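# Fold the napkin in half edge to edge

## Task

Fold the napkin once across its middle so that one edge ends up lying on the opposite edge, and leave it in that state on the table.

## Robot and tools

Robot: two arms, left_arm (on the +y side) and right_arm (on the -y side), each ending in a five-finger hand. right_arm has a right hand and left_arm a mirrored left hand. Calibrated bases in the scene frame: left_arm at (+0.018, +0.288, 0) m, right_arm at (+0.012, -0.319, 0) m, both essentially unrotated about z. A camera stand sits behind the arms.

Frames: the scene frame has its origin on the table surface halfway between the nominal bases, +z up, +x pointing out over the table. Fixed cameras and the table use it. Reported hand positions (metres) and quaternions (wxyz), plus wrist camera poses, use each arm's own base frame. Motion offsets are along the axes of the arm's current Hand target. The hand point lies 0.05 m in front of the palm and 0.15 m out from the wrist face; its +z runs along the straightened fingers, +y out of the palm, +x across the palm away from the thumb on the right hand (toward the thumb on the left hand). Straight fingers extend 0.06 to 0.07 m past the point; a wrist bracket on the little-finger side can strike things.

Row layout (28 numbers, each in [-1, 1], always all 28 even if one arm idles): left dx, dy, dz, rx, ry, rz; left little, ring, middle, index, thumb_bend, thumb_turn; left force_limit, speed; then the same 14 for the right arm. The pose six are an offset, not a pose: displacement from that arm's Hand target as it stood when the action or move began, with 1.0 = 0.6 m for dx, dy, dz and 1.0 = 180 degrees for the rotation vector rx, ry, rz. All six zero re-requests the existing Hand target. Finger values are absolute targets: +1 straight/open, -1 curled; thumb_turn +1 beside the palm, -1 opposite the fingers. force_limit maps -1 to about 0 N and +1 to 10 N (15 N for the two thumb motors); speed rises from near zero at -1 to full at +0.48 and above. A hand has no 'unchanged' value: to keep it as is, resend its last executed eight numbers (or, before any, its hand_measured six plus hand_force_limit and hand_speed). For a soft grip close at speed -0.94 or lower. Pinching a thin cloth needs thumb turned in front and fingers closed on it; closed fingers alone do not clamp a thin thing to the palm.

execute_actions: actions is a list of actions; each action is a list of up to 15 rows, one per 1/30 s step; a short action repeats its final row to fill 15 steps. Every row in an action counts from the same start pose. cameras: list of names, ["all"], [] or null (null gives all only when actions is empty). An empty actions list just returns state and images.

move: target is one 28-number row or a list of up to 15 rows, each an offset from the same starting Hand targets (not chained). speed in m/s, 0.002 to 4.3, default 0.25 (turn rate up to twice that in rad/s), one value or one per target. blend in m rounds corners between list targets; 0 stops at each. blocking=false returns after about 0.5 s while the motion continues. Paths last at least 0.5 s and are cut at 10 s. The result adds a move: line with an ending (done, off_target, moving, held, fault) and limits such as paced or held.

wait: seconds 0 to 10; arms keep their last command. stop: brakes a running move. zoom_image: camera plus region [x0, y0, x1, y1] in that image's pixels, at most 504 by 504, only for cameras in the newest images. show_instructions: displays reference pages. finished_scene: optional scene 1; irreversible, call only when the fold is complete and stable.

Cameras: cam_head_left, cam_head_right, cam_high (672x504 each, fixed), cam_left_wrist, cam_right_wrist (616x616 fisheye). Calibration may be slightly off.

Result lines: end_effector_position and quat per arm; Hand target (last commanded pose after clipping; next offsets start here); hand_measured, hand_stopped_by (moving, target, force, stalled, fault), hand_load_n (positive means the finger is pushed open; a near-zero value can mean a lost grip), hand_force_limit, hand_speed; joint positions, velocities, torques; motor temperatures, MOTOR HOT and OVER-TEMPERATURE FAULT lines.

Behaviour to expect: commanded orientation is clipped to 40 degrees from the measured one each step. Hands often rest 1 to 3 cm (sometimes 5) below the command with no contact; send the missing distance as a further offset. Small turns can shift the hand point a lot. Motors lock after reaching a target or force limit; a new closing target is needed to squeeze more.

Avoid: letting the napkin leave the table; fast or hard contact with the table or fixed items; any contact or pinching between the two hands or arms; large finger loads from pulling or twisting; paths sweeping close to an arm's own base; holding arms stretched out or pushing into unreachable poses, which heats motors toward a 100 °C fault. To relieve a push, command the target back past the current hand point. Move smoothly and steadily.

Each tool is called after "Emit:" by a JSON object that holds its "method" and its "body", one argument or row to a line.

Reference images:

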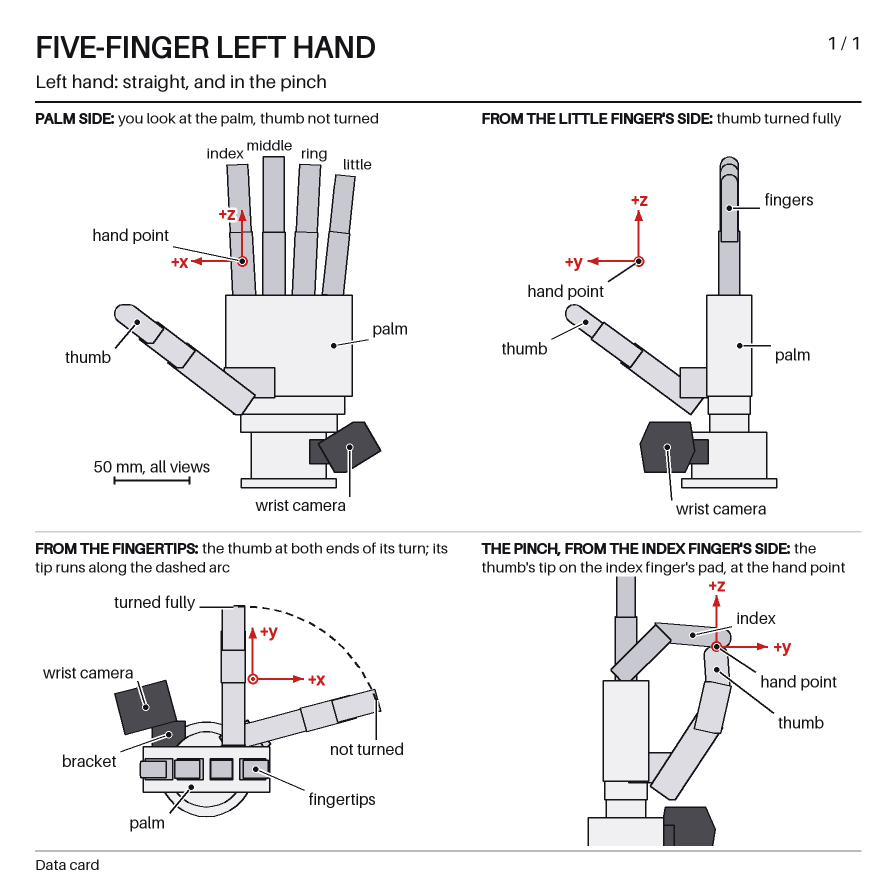

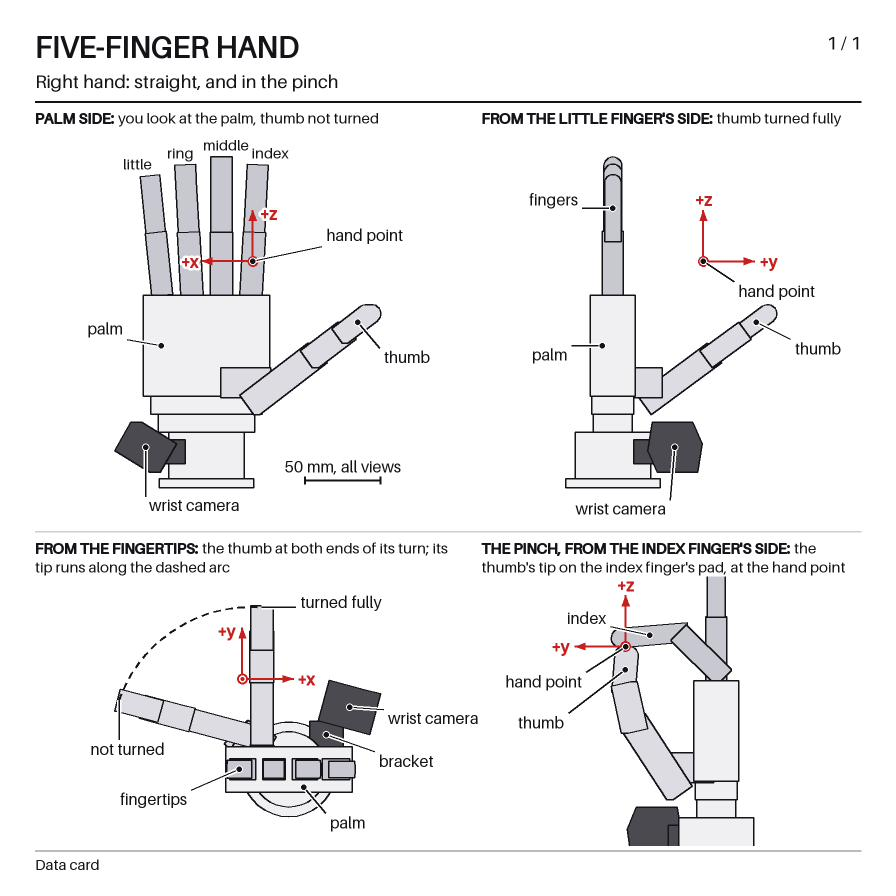

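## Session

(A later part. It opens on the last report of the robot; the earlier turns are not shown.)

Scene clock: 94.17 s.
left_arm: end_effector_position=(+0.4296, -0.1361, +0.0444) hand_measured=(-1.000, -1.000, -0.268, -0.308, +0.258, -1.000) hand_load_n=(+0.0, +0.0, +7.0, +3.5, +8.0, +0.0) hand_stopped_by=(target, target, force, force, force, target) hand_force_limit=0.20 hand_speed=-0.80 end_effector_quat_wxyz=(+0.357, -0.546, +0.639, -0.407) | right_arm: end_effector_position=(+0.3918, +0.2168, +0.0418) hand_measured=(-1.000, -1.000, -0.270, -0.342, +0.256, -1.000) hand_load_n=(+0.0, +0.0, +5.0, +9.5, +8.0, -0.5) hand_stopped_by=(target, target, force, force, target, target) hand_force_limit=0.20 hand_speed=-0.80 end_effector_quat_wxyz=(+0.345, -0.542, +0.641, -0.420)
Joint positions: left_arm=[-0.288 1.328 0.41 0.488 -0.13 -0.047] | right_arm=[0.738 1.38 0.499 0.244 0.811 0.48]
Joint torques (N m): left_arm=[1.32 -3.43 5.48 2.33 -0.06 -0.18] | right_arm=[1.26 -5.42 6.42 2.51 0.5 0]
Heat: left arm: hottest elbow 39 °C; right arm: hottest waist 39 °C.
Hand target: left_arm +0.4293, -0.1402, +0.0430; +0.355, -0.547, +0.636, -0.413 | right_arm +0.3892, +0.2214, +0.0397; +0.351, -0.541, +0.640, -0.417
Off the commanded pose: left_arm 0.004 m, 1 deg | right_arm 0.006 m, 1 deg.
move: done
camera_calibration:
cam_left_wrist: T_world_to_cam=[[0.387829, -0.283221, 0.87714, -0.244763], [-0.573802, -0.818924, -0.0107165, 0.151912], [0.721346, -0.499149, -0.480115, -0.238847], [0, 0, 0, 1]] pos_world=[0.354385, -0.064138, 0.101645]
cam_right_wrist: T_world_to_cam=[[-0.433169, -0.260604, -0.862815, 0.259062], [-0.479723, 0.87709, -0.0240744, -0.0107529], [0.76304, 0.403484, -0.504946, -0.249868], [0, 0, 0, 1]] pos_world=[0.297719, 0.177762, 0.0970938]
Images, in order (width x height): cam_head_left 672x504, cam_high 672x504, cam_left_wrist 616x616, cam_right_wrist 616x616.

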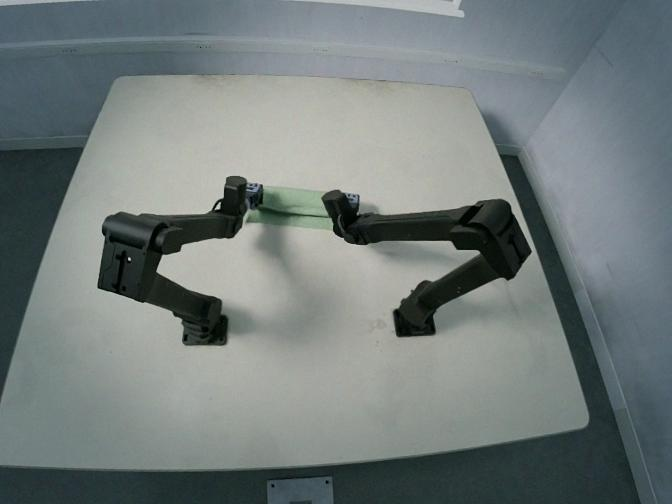

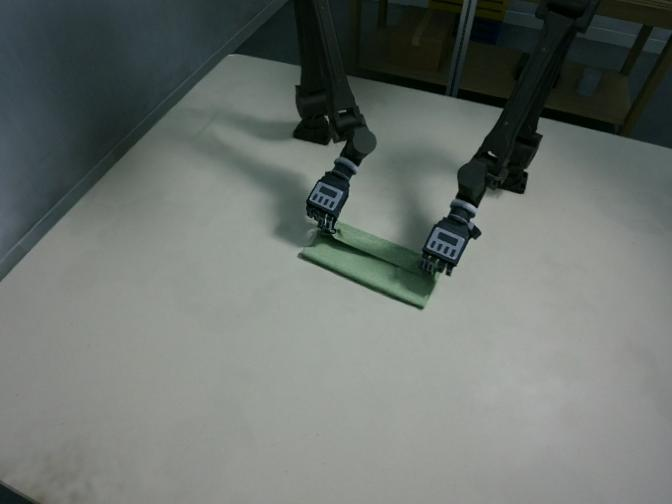

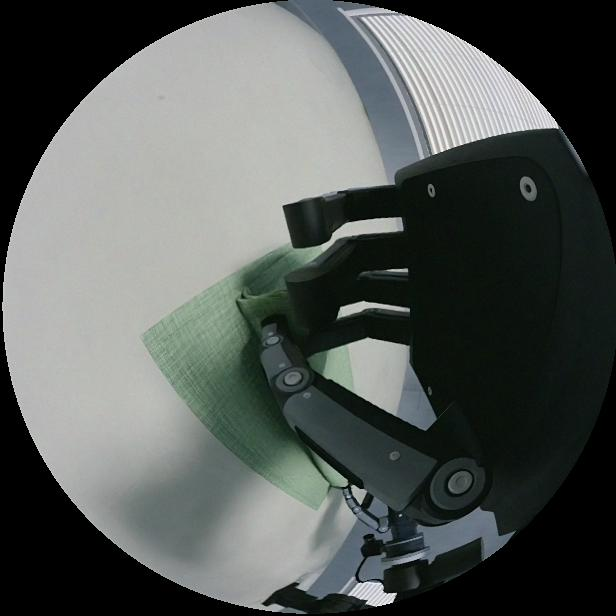

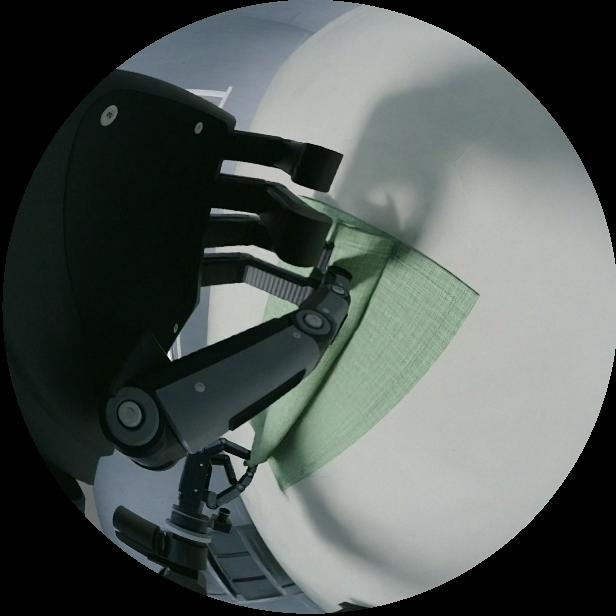

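Emit:
{"method": "move", "body": {
  "target": [0,0.0168,0.0075,0,0,0,-1,-1,-0.45,-0.45,0.25,-1,0.2,-0.8, 0,0.0137,0.0061,0,0,0,-1,-1,-0.45,-0.45,0.25,-1,0.2,-0.8],
  "speed": 0.05,
  "cameras": ["cam_high","cam_left_wrist","cam_right_wrist"]
}}

Emit:
{"method": "zoom_image", "body": {
  "camera": "cam_right_wrist",
  "region": [200, 150, 500, 500]
}}

Emit:
{"method": "zoom_image", "body": {
  "camera": "cam_high",
  "region": [290, 200, 450, 320]
}}

Scene clock: 95.90 s.
left_arm: end_effector_position=(+0.4315, -0.1369, +0.0362) hand_measured=(-1.000, -1.000, -0.268, -0.308, +0.258, -1.000) hand_load_n=(+0.0, +0.0, +6.5, +3.5, +8.0, +0.0) hand_stopped_by=(target, target, force, force, force, target) hand_force_limit=0.20 hand_speed=-0.80 end_effector_quat_wxyz=(+0.358, -0.545, +0.637, -0.410) | right_arm: end_effector_position=(+0.3920, +0.2170, +0.0329) hand_measured=(-1.000, -1.000, -0.270, -0.342, +0.256, -1.000) hand_load_n=(+0.0, +0.0, +4.5, +9.5, +8.0, -0.5) hand_stopped_by=(target, target, force, force, target, target) hand_force_limit=0.20 hand_speed=-0.80 end_effector_quat_wxyz=(+0.346, -0.541, +0.641, -0.419)
Joint positions: left_arm=[-0.288 1.369 0.402 0.544 -0.13 -0.048] | right_arm=[0.738 1.409 0.491 0.282 0.811 0.48]
Joint torques (N m): left_arm=[1.44 -3.37 5.09 2.44 -0.06 -0.17] | right_arm=[1.14 -5.19 6.16 2.67 0.52 0.02]
Heat: left arm: hottest elbow 39 °C; right arm: hottest waist 39 °C.
Hand target: left_arm +0.4294, -0.1402, +0.0319; +0.355, -0.547, +0.636, -0.413 | right_arm +0.3892, +0.2214, +0.0307; +0.351, -0.541, +0.640, -0.417
Off the commanded pose: left_arm 0.006 m, 1 deg | right_arm 0.006 m, 1 deg.
move: done
camera_calibration:
cam_left_wrist: T_world_to_cam=[[0.381226, -0.280259, 0.880977, -0.235395], [-0.573601, -0.819042, -0.0123406, 0.152113], [0.725016, -0.500625, -0.472997, -0.246588], [0, 0, 0, 1]] pos_world=[0.355771, -0.0648324, 0.0926192]
cam_right_wrist: T_world_to_cam=[[-0.432862, -0.259702, -0.863241, 0.251177], [-0.479516, 0.87722, -0.0234596, -0.0112355], [0.763345, 0.403783, -0.504246, -0.254775], [0, 0, 0, 1]] pos_world=[0.297819, 0.177961, 0.0880937]
Images, in order (width x height): cam_high 672x504, cam_left_wrist 616x616, cam_right_wrist 616x616.

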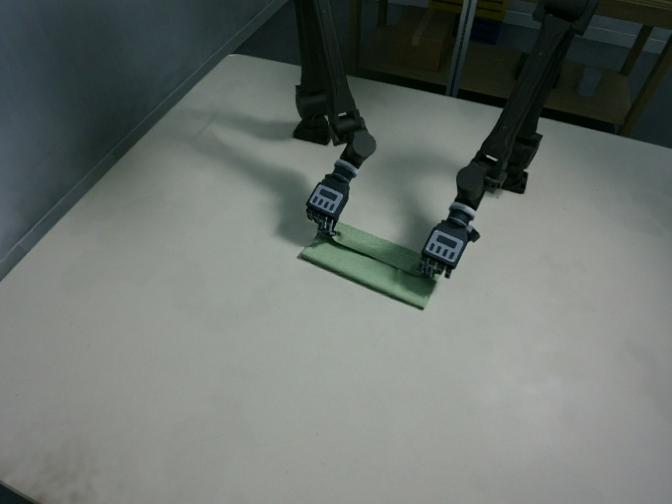

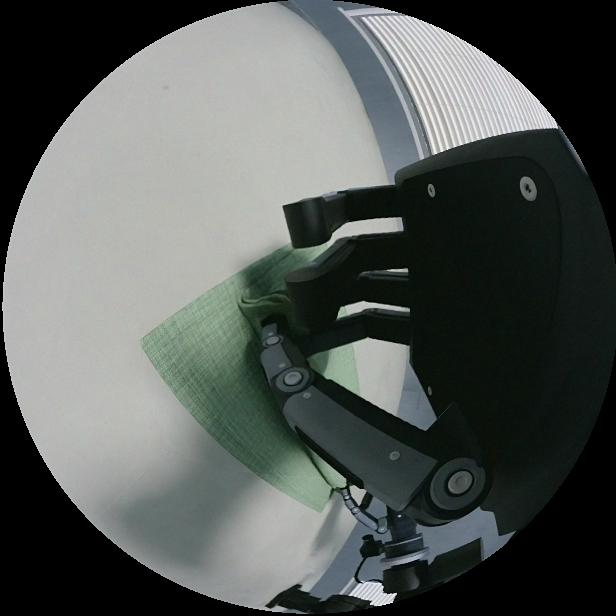

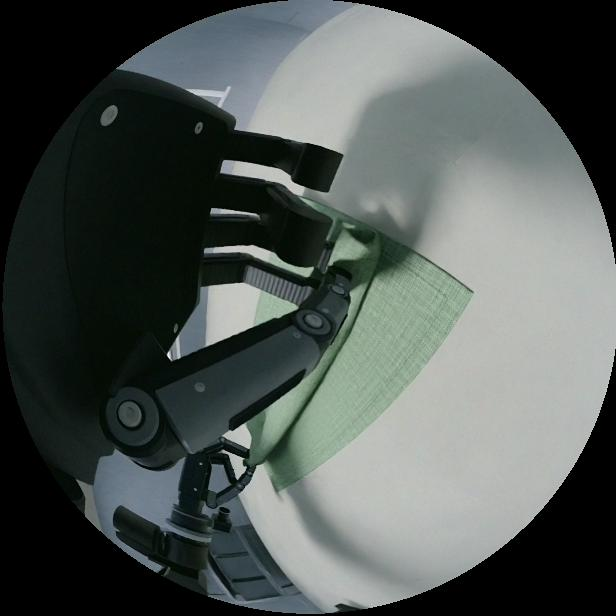

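Scaled by 1.440 from the camera's 616x616 image, which has a finer 880x880 frame.

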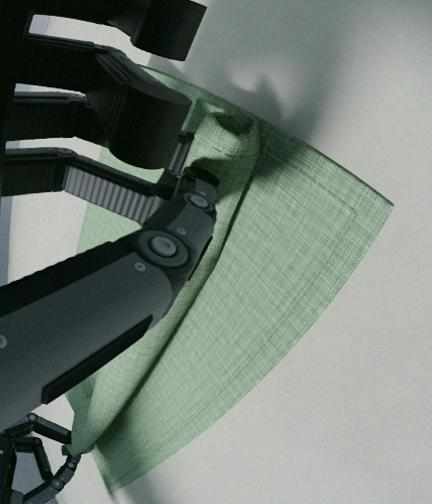

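Scaled by 3.150 from the camera's 672x504 image, which has a finer 960x720 frame.

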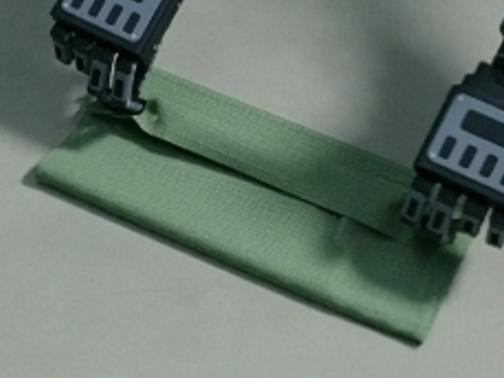

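Emit:
{"method": "zoom_image", "body": {
  "camera": "cam_right_wrist",
  "region": [230, 190, 410, 330]
}}

Emit:
{"method": "zoom_image", "body": {
  "camera": "cam_right_wrist",
  "region": [230, 330, 410, 500]
}}

Emit:
{"method": "zoom_image", "body": {
  "camera": "cam_left_wrist",
  "region": [200, 240, 380, 420]
}}

Scaled by 2.800 from the camera's 616x616 image, which has a finer 880x880 frame.

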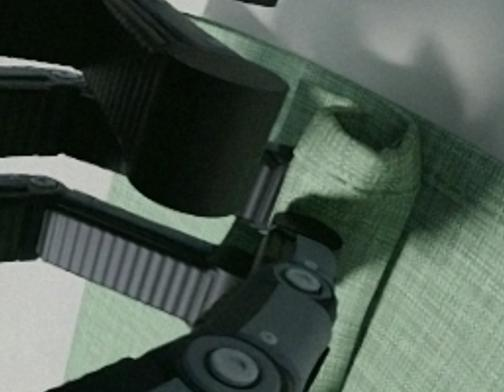

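Scaled by 2.800 from the camera's 616x616 image, which has a finer 880x880 frame.

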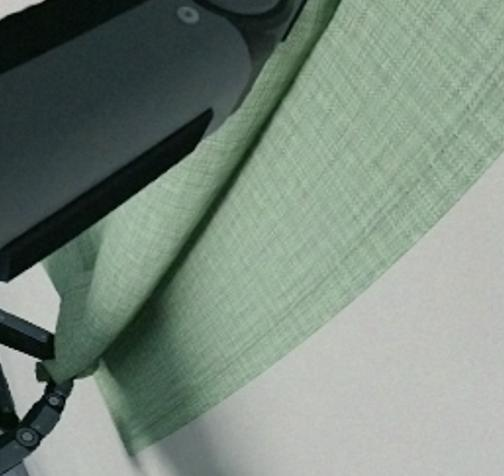

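Scaled by 2.800 from the camera's 616x616 image, which has a finer 880x880 frame.

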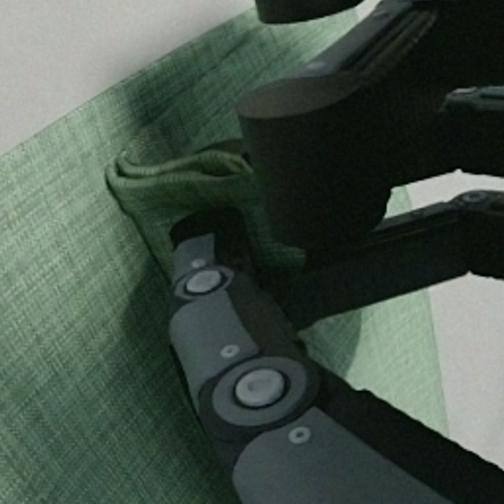

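Emit:
{"method": "move", "body": {
  "target": [0,0,0,0,0,0,-1,-1,0.1,0.1,0.32,-1,0.2,-0.4, 0,0,0,0,0,0,-1,-1,0.1,0.1,0.32,-1,0.2,-0.4],
  "speed": 0.05,
  "cameras": ["cam_high","cam_left_wrist","cam_right_wrist"]
}}

Emit:
{"method": "zoom_image", "body": {
  "camera": "cam_right_wrist",
  "region": [230, 190, 410, 330]
}}

Emit:
{"method": "zoom_image", "body": {
  "camera": "cam_left_wrist",
  "region": [200, 240, 380, 420]
}}

Emit:
{"method": "zoom_image", "body": {
  "camera": "cam_high",
  "region": [290, 200, 450, 320]
}}

Scene clock: 97.23 s.
left_arm: end_effector_position=(+0.4312, -0.1368, +0.0349) hand_measured=(-1.000, -1.000, +0.100, +0.100, +0.320, -1.000) hand_load_n=(-0.5, +0.0, +0.0, +0.0, +0.0, +0.0) hand_stopped_by=(target, target, target, target, target, target) hand_force_limit=0.20 hand_speed=-0.40 end_effector_quat_wxyz=(+0.358, -0.545, +0.638, -0.409) | right_arm: end_effector_position=(+0.3920, +0.2170, +0.0329) hand_measured=(-1.000, -1.000, +0.100, +0.100, +0.320, -1.000) hand_load_n=(+0.0, +0.0, +0.0, +0.0, +0.0, +0.0) hand_stopped_by=(target, target, target, target, target, target) hand_force_limit=0.20 hand_speed=-0.40 end_effector_quat_wxyz=(+0.346, -0.541, +0.642, -0.419)
Joint positions: left_arm=[-0.288 1.372 0.402 0.544 -0.13 -0.048] | right_arm=[0.738 1.409 0.491 0.282 0.811 0.481]
Joint torques (N m): left_arm=[1.38 -3.84 5.15 2.39 -0.06 -0.18] | right_arm=[0.79 -5.89 6.26 2.63 0.53 -0.03]
Heat: left arm: hottest waist 38 °C; right arm: hottest waist 39 °C.
Hand target: left_arm +0.4293, -0.1402, +0.0318; +0.355, -0.547, +0.636, -0.413 | right_arm +0.3892, +0.2213, +0.0306; +0.351, -0.541, +0.640, -0.417
Off the commanded pose: left_arm 0.005 m, 1 deg | right_arm 0.006 m, 1 deg.
move: done
camera_calibration:
cam_left_wrist: T_world_to_cam=[[0.383775, -0.280989, 0.879637, -0.235289], [-0.573644, -0.819026, -0.0113542, 0.152053], [0.723636, -0.500241, -0.475509, -0.246193], [0, 0, 0, 1]] pos_world=[0.355676, -0.0647338, 0.0916287]
cam_right_wrist: T_world_to_cam=[[-0.432862, -0.259312, -0.863359, 0.251118], [-0.479325, 0.877331, -0.0231894, -0.0113357], [0.763465, 0.403792, -0.504058, -0.254829], [0, 0, 0, 1]] pos_world=[0.297819, 0.177961, 0.0880937]
Images, in order (width x height): cam_high 672x504, cam_left_wrist 616x616, cam_right_wrist 616x616.

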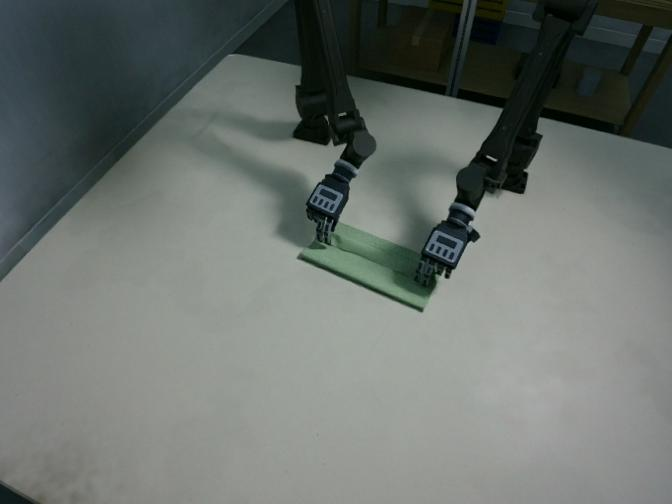

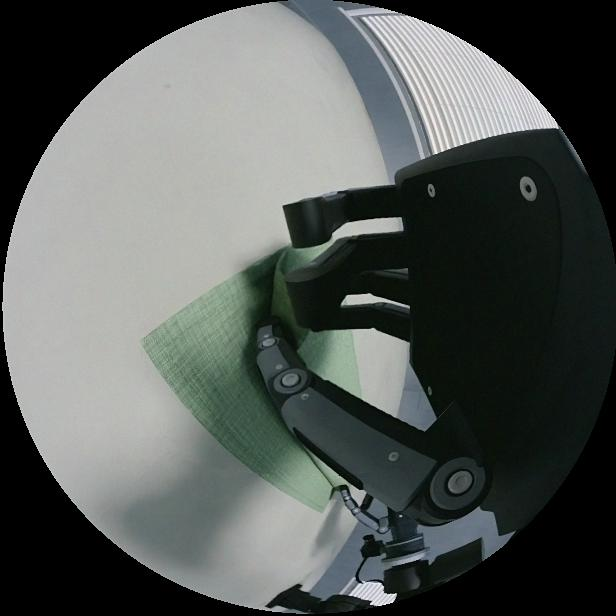

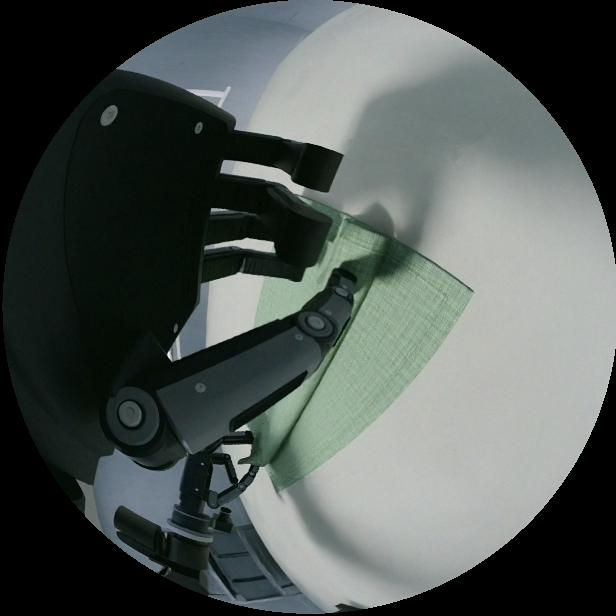

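Scaled by 2.800 from the camera's 616x616 image, which has a finer 880x880 frame.

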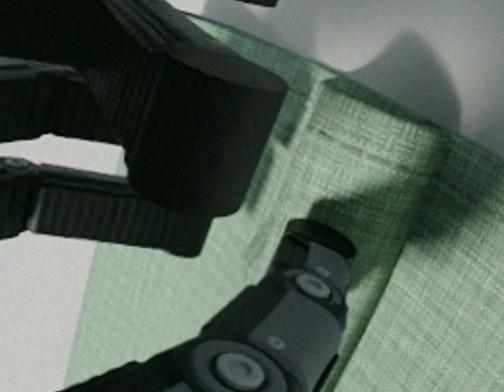

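Scaled by 2.800 from the camera's 616x616 image, which has a finer 880x880 frame.

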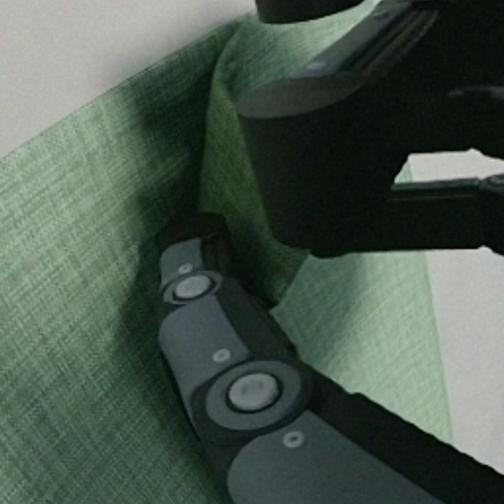

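Scaled by 3.150 from the camera's 672x504 image, which has a finer 960x720 frame.

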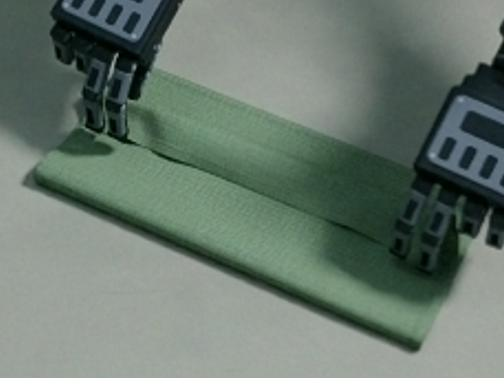

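Emit:
{"method": "move", "body": {
  "target": [0,-0.1523,-0.0678,0,0,0,-1,-1,0.1,0.1,0.32,-1,0.2,-0.4, 0,-0.1523,-0.0678,0,0,0,-1,-1,0.1,0.1,0.32,-1,0.2,-0.4],
  "speed": 0.1,
  "cameras": ["cam_high","cam_left_wrist","cam_right_wrist","cam_head_left"]
}}

Emit:
{"method": "zoom_image", "body": {
  "camera": "cam_right_wrist",
  "region": [180, 190, 500, 500]
}}

Emit:
{"method": "zoom_image", "body": {
  "camera": "cam_left_wrist",
  "region": [120, 220, 440, 530]
}}

Emit:
{"method": "zoom_image", "body": {
  "camera": "cam_high",
  "region": [280, 190, 460, 320]
}}

Emit:
{"method": "zoom_image", "body": {
  "camera": "cam_head_left",
  "region": [230, 150, 370, 250]
}}

Scene clock: 99.40 s.
left_arm: end_effector_position=(+0.4137, -0.1316, +0.1061) hand_measured=(-1.000, -1.000, +0.100, +0.100, +0.320, -1.000) hand_load_n=(+0.0, +0.0, +0.0, +0.0, +0.0, +0.0) hand_stopped_by=(target, target, target, target, target, target) hand_force_limit=0.20 hand_speed=-0.40 end_effector_quat_wxyz=(+0.349, -0.551, +0.647, -0.396) | right_arm: end_effector_position=(+0.3757, +0.2025, +0.1021) hand_measured=(-1.000, -1.000, +0.100, +0.100, +0.320, -1.000) hand_load_n=(+0.0, +0.0, +0.0, +0.0, +0.0, +0.0) hand_stopped_by=(target, target, target, target, target, target) hand_force_limit=0.20 hand_speed=-0.40 end_effector_quat_wxyz=(+0.325, -0.555, +0.641, -0.420)
Joint positions: left_arm=[-0.288 1.08 0.477 0.14 -0.13 -0.048] | right_arm=[0.739 1.156 0.558 -0.088 0.812 0.481]
Joint torques (N m): left_arm=[1.55 -3.31 10.69 1.14 -0.04 -0.18] | right_arm=[1.38 -5.48 13.24 1.51 0.57 0.01]
Heat: left arm: hottest elbow 39 °C; right arm: hottest waist 39 °C.
Hand target: left_arm +0.4294, -0.1402, +0.1320; +0.355, -0.547, +0.636, -0.413 | right_arm +0.3892, +0.2215, +0.1308; +0.351, -0.541, +0.640, -0.417
Off the commanded pose: left_arm 0.031 m, 2 deg | right_arm 0.037 m, 3 deg.
move: off_target (left_arm, right_arm)
camera_calibration:
cam_left_wrist: T_world_to_cam=[[0.415615, -0.290447, 0.861919, -0.302174], [-0.573846, -0.818963, 0.000734851, 0.145862], [0.705666, -0.494914, -0.507045, -0.185576], [0, 0, 0, 1]] pos_world=[0.340245, -0.0601543, 0.166247]
cam_right_wrist: T_world_to_cam=[[-0.463986, -0.28827, -0.837626, 0.314929], [-0.480814, 0.876117, -0.0351791, -0.00278251], [0.743999, 0.38642, -0.545111, -0.186529], [0, 0, 0, 1]] pos_world=[0.283563, 0.165301, 0.162016]
Images, in order (width x height): cam_head_left 672x504, cam_high 672x504, cam_left_wrist 616x616, cam_right_wrist 616x616.

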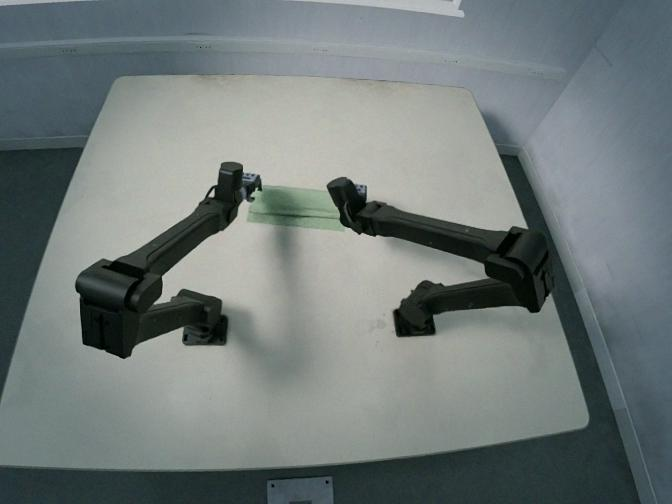

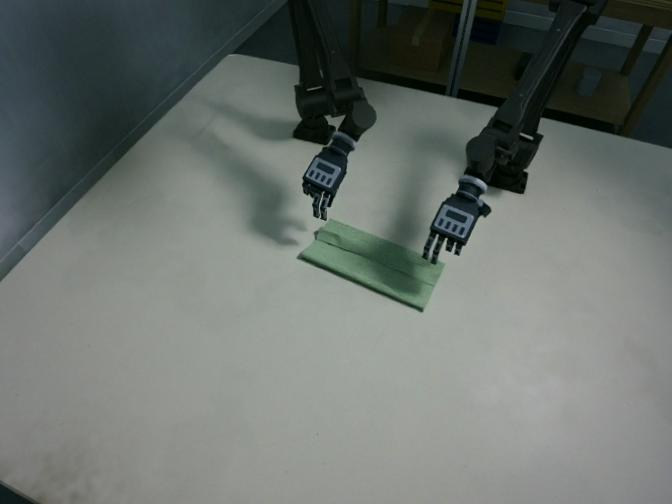

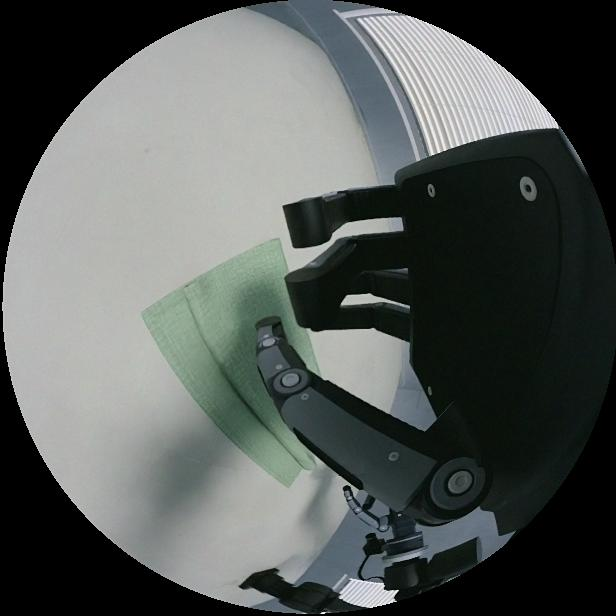

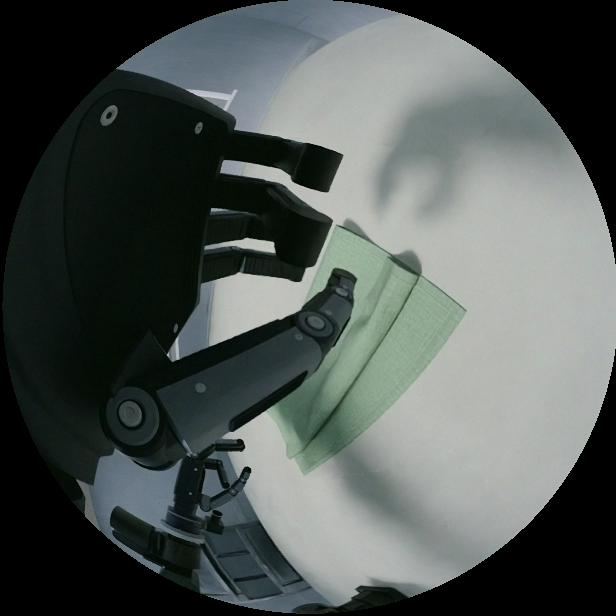

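Scaled by 1.575 from the camera's 616x616 image, which has a finer 880x880 frame.

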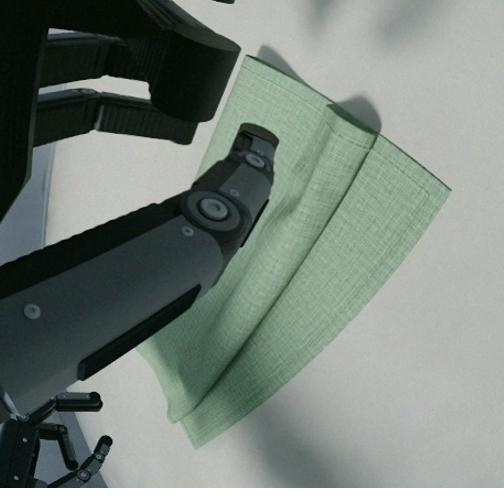

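Scaled by 1.575 from the camera's 616x616 image, which has a finer 880x880 frame.

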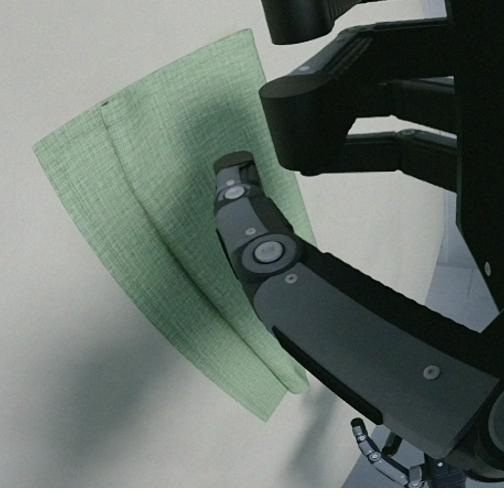

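Scaled by 2.800 from the camera's 672x504 image, which has a finer 960x720 frame.

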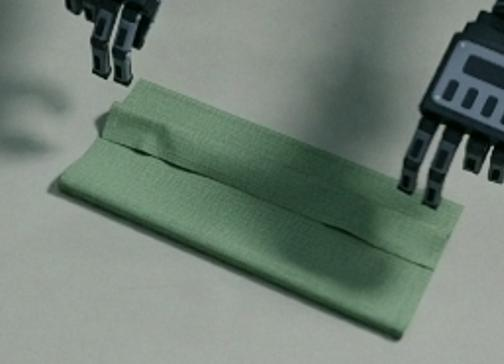

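Scaled by 3.600 from the camera's 672x504 image, which has a finer 960x720 frame.

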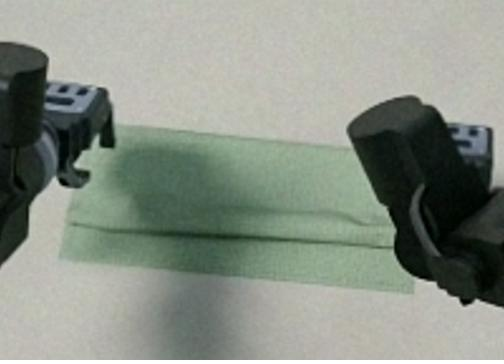

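Emit:
{"method": "move", "body": {
  "target": [-0.0328,-0.0060,0.0134,0,0.330,0.147,-1,-1,-1,0.1,0.32,-1,0.2,-0.4, 0.0115,-0.0228,0.0512,0,-0.381,-0.170,-1,-1,-1,0.1,0.32,-1,0.2,-0.4],
  "speed": 0.3,
  "cameras": ["cam_high","cam_left_wrist","cam_right_wrist","cam_head_left"]
}}

Emit:
{"method": "zoom_image", "body": {
  "camera": "cam_high",
  "region": [280, 190, 460, 320]
}}

Emit:
{"method": "zoom_image", "body": {
  "camera": "cam_head_left",
  "region": [230, 150, 370, 250]
}}

Scene clock: 108.67 s.
left_arm: end_effector_position=(+0.4234, -0.1245, +0.1205) hand_measured=(-1.000, -1.000, -0.320, +0.100, +0.320, -1.000) hand_load_n=(+0.5, +0.0, +17.5, +0.0, +2.0, -0.5) hand_stopped_by=(target, target, force, target, target, target) hand_force_limit=0.20 hand_speed=-0.40 end_effector_quat_wxyz=(+0.065, -0.131, +0.830, -0.538) | right_arm: end_effector_position=(+0.3972, +0.2095, +0.1112) hand_measured=(-1.000, -1.000, -0.324, +0.100, +0.320, -1.000) hand_load_n=(+0.0, +0.0, +16.5, +0.0, +3.0, +0.0) hand_stopped_by=(target, target, force, target, target, target) hand_force_limit=0.20 hand_speed=-0.40 end_effector_quat_wxyz=(-0.525, +0.824, -0.188, +0.097)
Joint positions: left_arm=[0.077 1.479 0.953 -0.633 1.104 1.079] | right_arm=[0.158 1.347 0.739 -0.118 -0.868 -0.554]
Joint torques (N m): left_arm=[2.08 -6.59 10.15 0.32 0.76 0.1] | right_arm=[-0.32 -6.53 13.23 1.51 -0.54 -0.11]
Heat: left arm: hottest elbow 39 °C; right arm: hottest waist 39 °C.
Hand target: left_arm +0.4410, -0.1220, +0.1318; +0.078, -0.119, +0.830, -0.539 | right_arm +0.4211, +0.2091, +0.1306; -0.531, +0.820, -0.178, +0.116
Off the commanded pose: left_arm 0.021 m, 2 deg | right_arm 0.031 m, 3 deg.
move: off_target (left_arm, right_arm)
camera_calibration:
cam_left_wrist: T_world_to_cam=[[-0.0533267, -0.459263, 0.886698, -0.142069], [-0.985076, 0.169718, 0.028662, 0.451035], [-0.163652, -0.871936, -0.461459, 0.134088], [0, 0, 0, 1]] pos_world=[0.458671, -0.0248799, 0.174921]
cam_right_wrist: T_world_to_cam=[[0.0996889, -0.483769, -0.8695, 0.155157], [-0.968026, -0.249312, 0.0277261, 0.424045], [-0.23019, 0.838935, -0.493154, 0.085906], [0, 0, 0, 1]] pos_world=[0.414794, 0.10871, 0.165517]
Images, in order (width x height): cam_head_left 672x504, cam_high 672x504, cam_left_wrist 616x616, cam_right_wrist 616x616.

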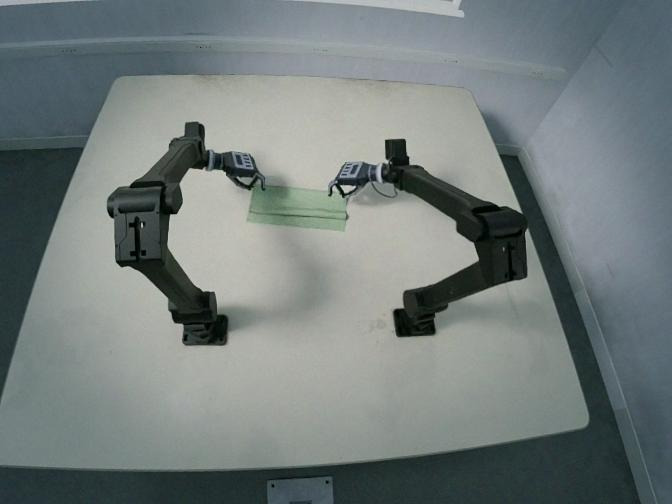

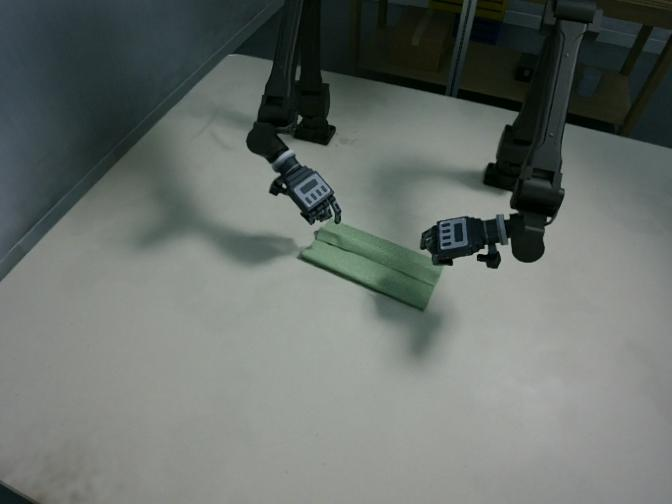

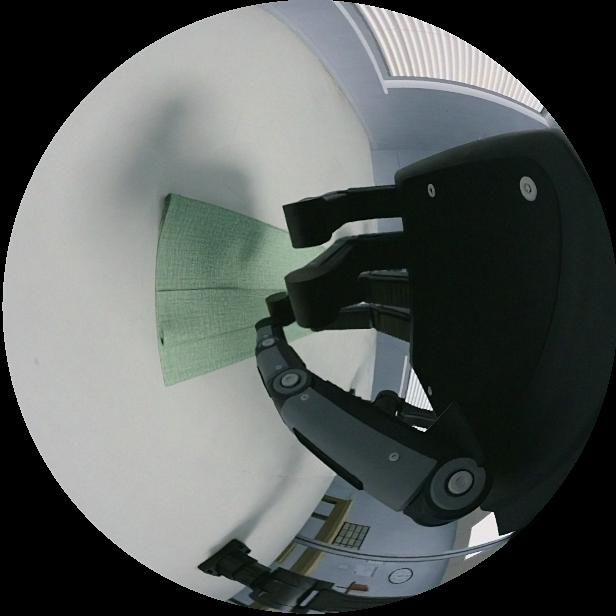

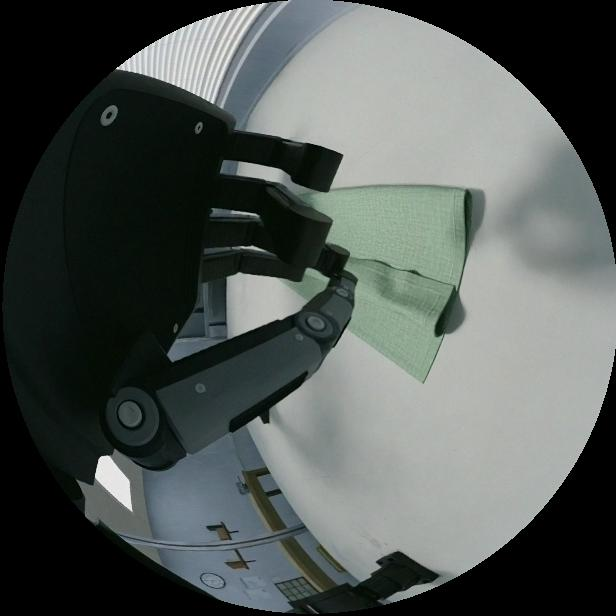

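Scaled by 2.800 from the camera's 672x504 image, which has a finer 960x720 frame.

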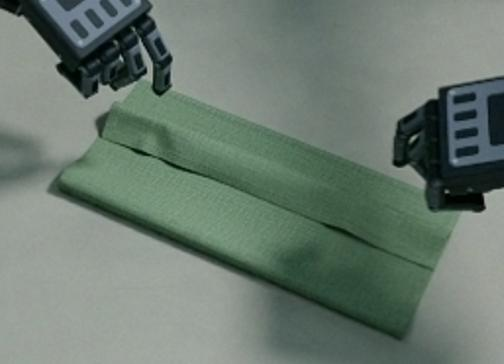

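Scaled by 3.600 from the camera's 672x504 image, which has a finer 960x720 frame.

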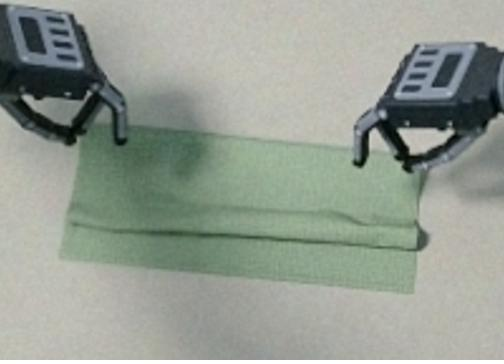

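Emit:
{"method": "execute_actions", "body": {
  "actions": [
    [[0,0,0,0,0,0,-1,-1,1,0.1,0.32,-1,0.2,-0.2,0,0,0,0,0,0,-1,-1,1,0.1,0.32,-1,0.2,-0.2]],
    [[0,0,0,0,0,0,-1,-1,1,0.1,0.32,-1,0.2,-0.2,0,0,0,0,0,0,-1,-1,1,0.1,0.32,-1,0.2,-0.2]],
    [[0,0,0,0,0,0,-1,-1,1,0.1,0.32,-1,0.2,-0.2,0,0,0,0,0,0,-1,-1,1,0.1,0.32,-1,0.2,-0.2]]
  ],
  "cameras": ["cam_head_left", "cam_high", "cam_right_wrist", "cam_left_wrist"]
}}

Scene clock: 119.93 s.
left_arm: end_effector_position=(+0.4234, -0.1244, +0.1204) hand_measured=(-1.000, -1.000, +1.000, +0.100, +0.320, -1.000) hand_load_n=(+0.0, +0.0, +0.0, +0.0, +0.0, +0.0) hand_stopped_by=(target, target, target, target, target, target) hand_force_limit=0.20 hand_speed=-0.20 end_effector_quat_wxyz=(+0.065, -0.130, +0.830, -0.538) | right_arm: end_effector_position=(+0.3972, +0.2095, +0.1111) hand_measured=(-1.000, -1.000, +1.000, +0.100, +0.320, -1.000) hand_load_n=(+0.0, +0.0, +0.0, +0.0, +0.0, +0.0) hand_stopped_by=(target, target, target, target, target, target) hand_force_limit=0.20 hand_speed=-0.20 end_effector_quat_wxyz=(-0.525, +0.824, -0.187, +0.097)
Joint positions: left_arm=[0.077 1.479 0.953 -0.633 1.104 1.081] | right_arm=[0.158 1.347 0.739 -0.118 -0.868 -0.555]
Joint torques (N m): left_arm=[2.43 -6.65 10.18 0.29 0.78 0.06] | right_arm=[-0.15 -6.18 13.3 1.54 -0.54 -0.12]
Heat: left arm: hottest elbow 40 °C; right arm: hottest elbow 41 °C.
Hand target: left_arm +0.4410, -0.1220, +0.1318; +0.078, -0.119, +0.830, -0.539 | right_arm +0.4211, +0.2091, +0.1306; -0.531, +0.820, -0.178, +0.116
Off the commanded pose: left_arm 0.021 m, 2 deg | right_arm 0.031 m, 3 deg.
Step readings (end_effector_position of left_arm | right_arm):
0: (+0.4234, -0.1244, +0.1204) | (+0.3972, +0.2095, +0.1112)
1: (+0.4234, -0.1244, +0.1204) | (+0.3972, +0.2095, +0.1112)
2: (+0.4234, -0.1244, +0.1204) | (+0.3972, +0.2095, +0.1112)
4: (+0.4234, -0.1244, +0.1204) | (+0.3972, +0.2095, +0.1112)
8: (+0.4234, -0.1244, +0.1204) | (+0.3972, +0.2095, +0.1111)
15: (+0.4234, -0.1244, +0.1204) | (+0.3972, +0.2095, +0.1111)
16: (+0.4234, -0.1244, +0.1204) | (+0.3972, +0.2095, +0.1111)
17: (+0.4234, -0.1244, +0.1204) | (+0.3972, +0.2095, +0.1111)
19: (+0.4234, -0.1244, +0.1204) | (+0.3972, +0.2095, +0.1111)
23: (+0.4234, -0.1244, +0.1204) | (+0.3972, +0.2095, +0.1111)
30: (+0.4234, -0.1244, +0.1204) | (+0.3972, +0.2095, +0.1111)
31: (+0.4234, -0.1244, +0.1204) | (+0.3972, +0.2095, +0.1111)
32: (+0.4234, -0.1244, +0.1204) | (+0.3972, +0.2095, +0.1111)
34: (+0.4234, -0.1244, +0.1204) | (+0.3972, +0.2095, +0.1111)
38: (+0.4234, -0.1244, +0.1204) | (+0.3972, +0.2095, +0.1111)
45: (+0.4234, -0.1244, +0.1204) | (+0.3972, +0.2095, +0.1111)
camera_calibration:
cam_left_wrist: T_world_to_cam=[[-0.0543862, -0.459564, 0.886478, -0.141548], [-0.98502, 0.170188, 0.027796, 0.45127], [-0.163642, -0.871686, -0.461935, 0.134189], [0, 0, 0, 1]] pos_world=[0.458771, -0.0248803, 0.174922]
cam_right_wrist: T_world_to_cam=[[0.100401, -0.483995, -0.869292, 0.154852], [-0.967976, -0.24957, 0.0271533, 0.424147], [-0.230091, 0.838728, -0.493553, 0.0859531], [0, 0, 0, 1]] pos_world=[0.414793, 0.10871, 0.165517]
Images, in order (width x height): cam_head_left 672x504, cam_high 672x504, cam_left_wrist 616x616, cam_right_wrist 616x616.

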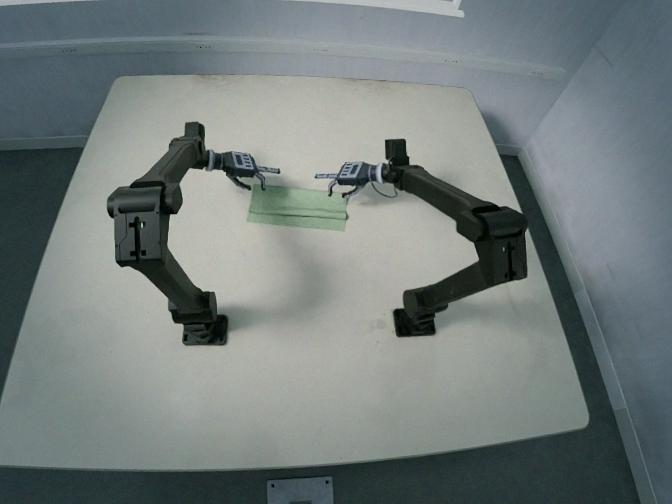

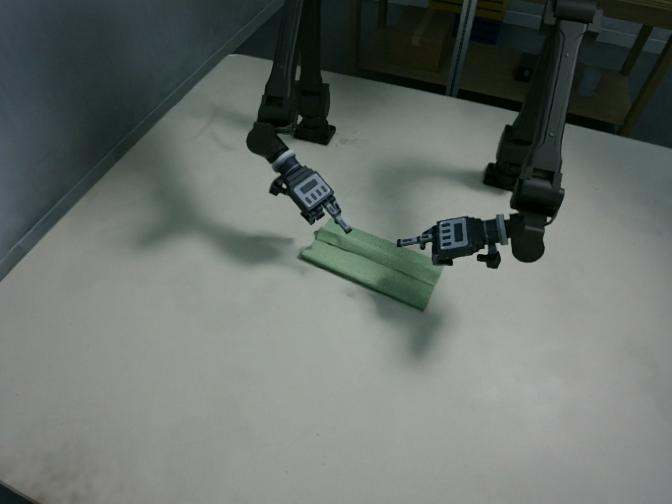

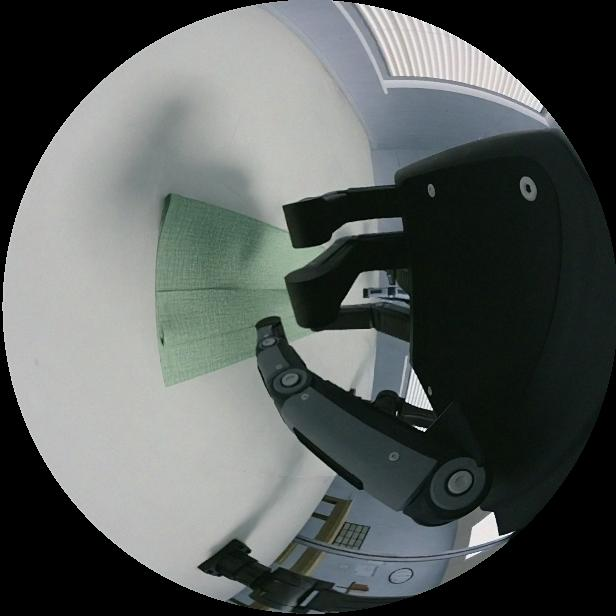

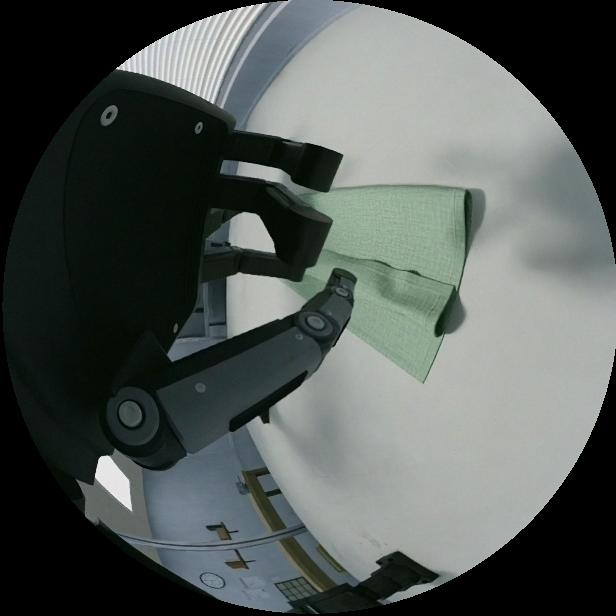

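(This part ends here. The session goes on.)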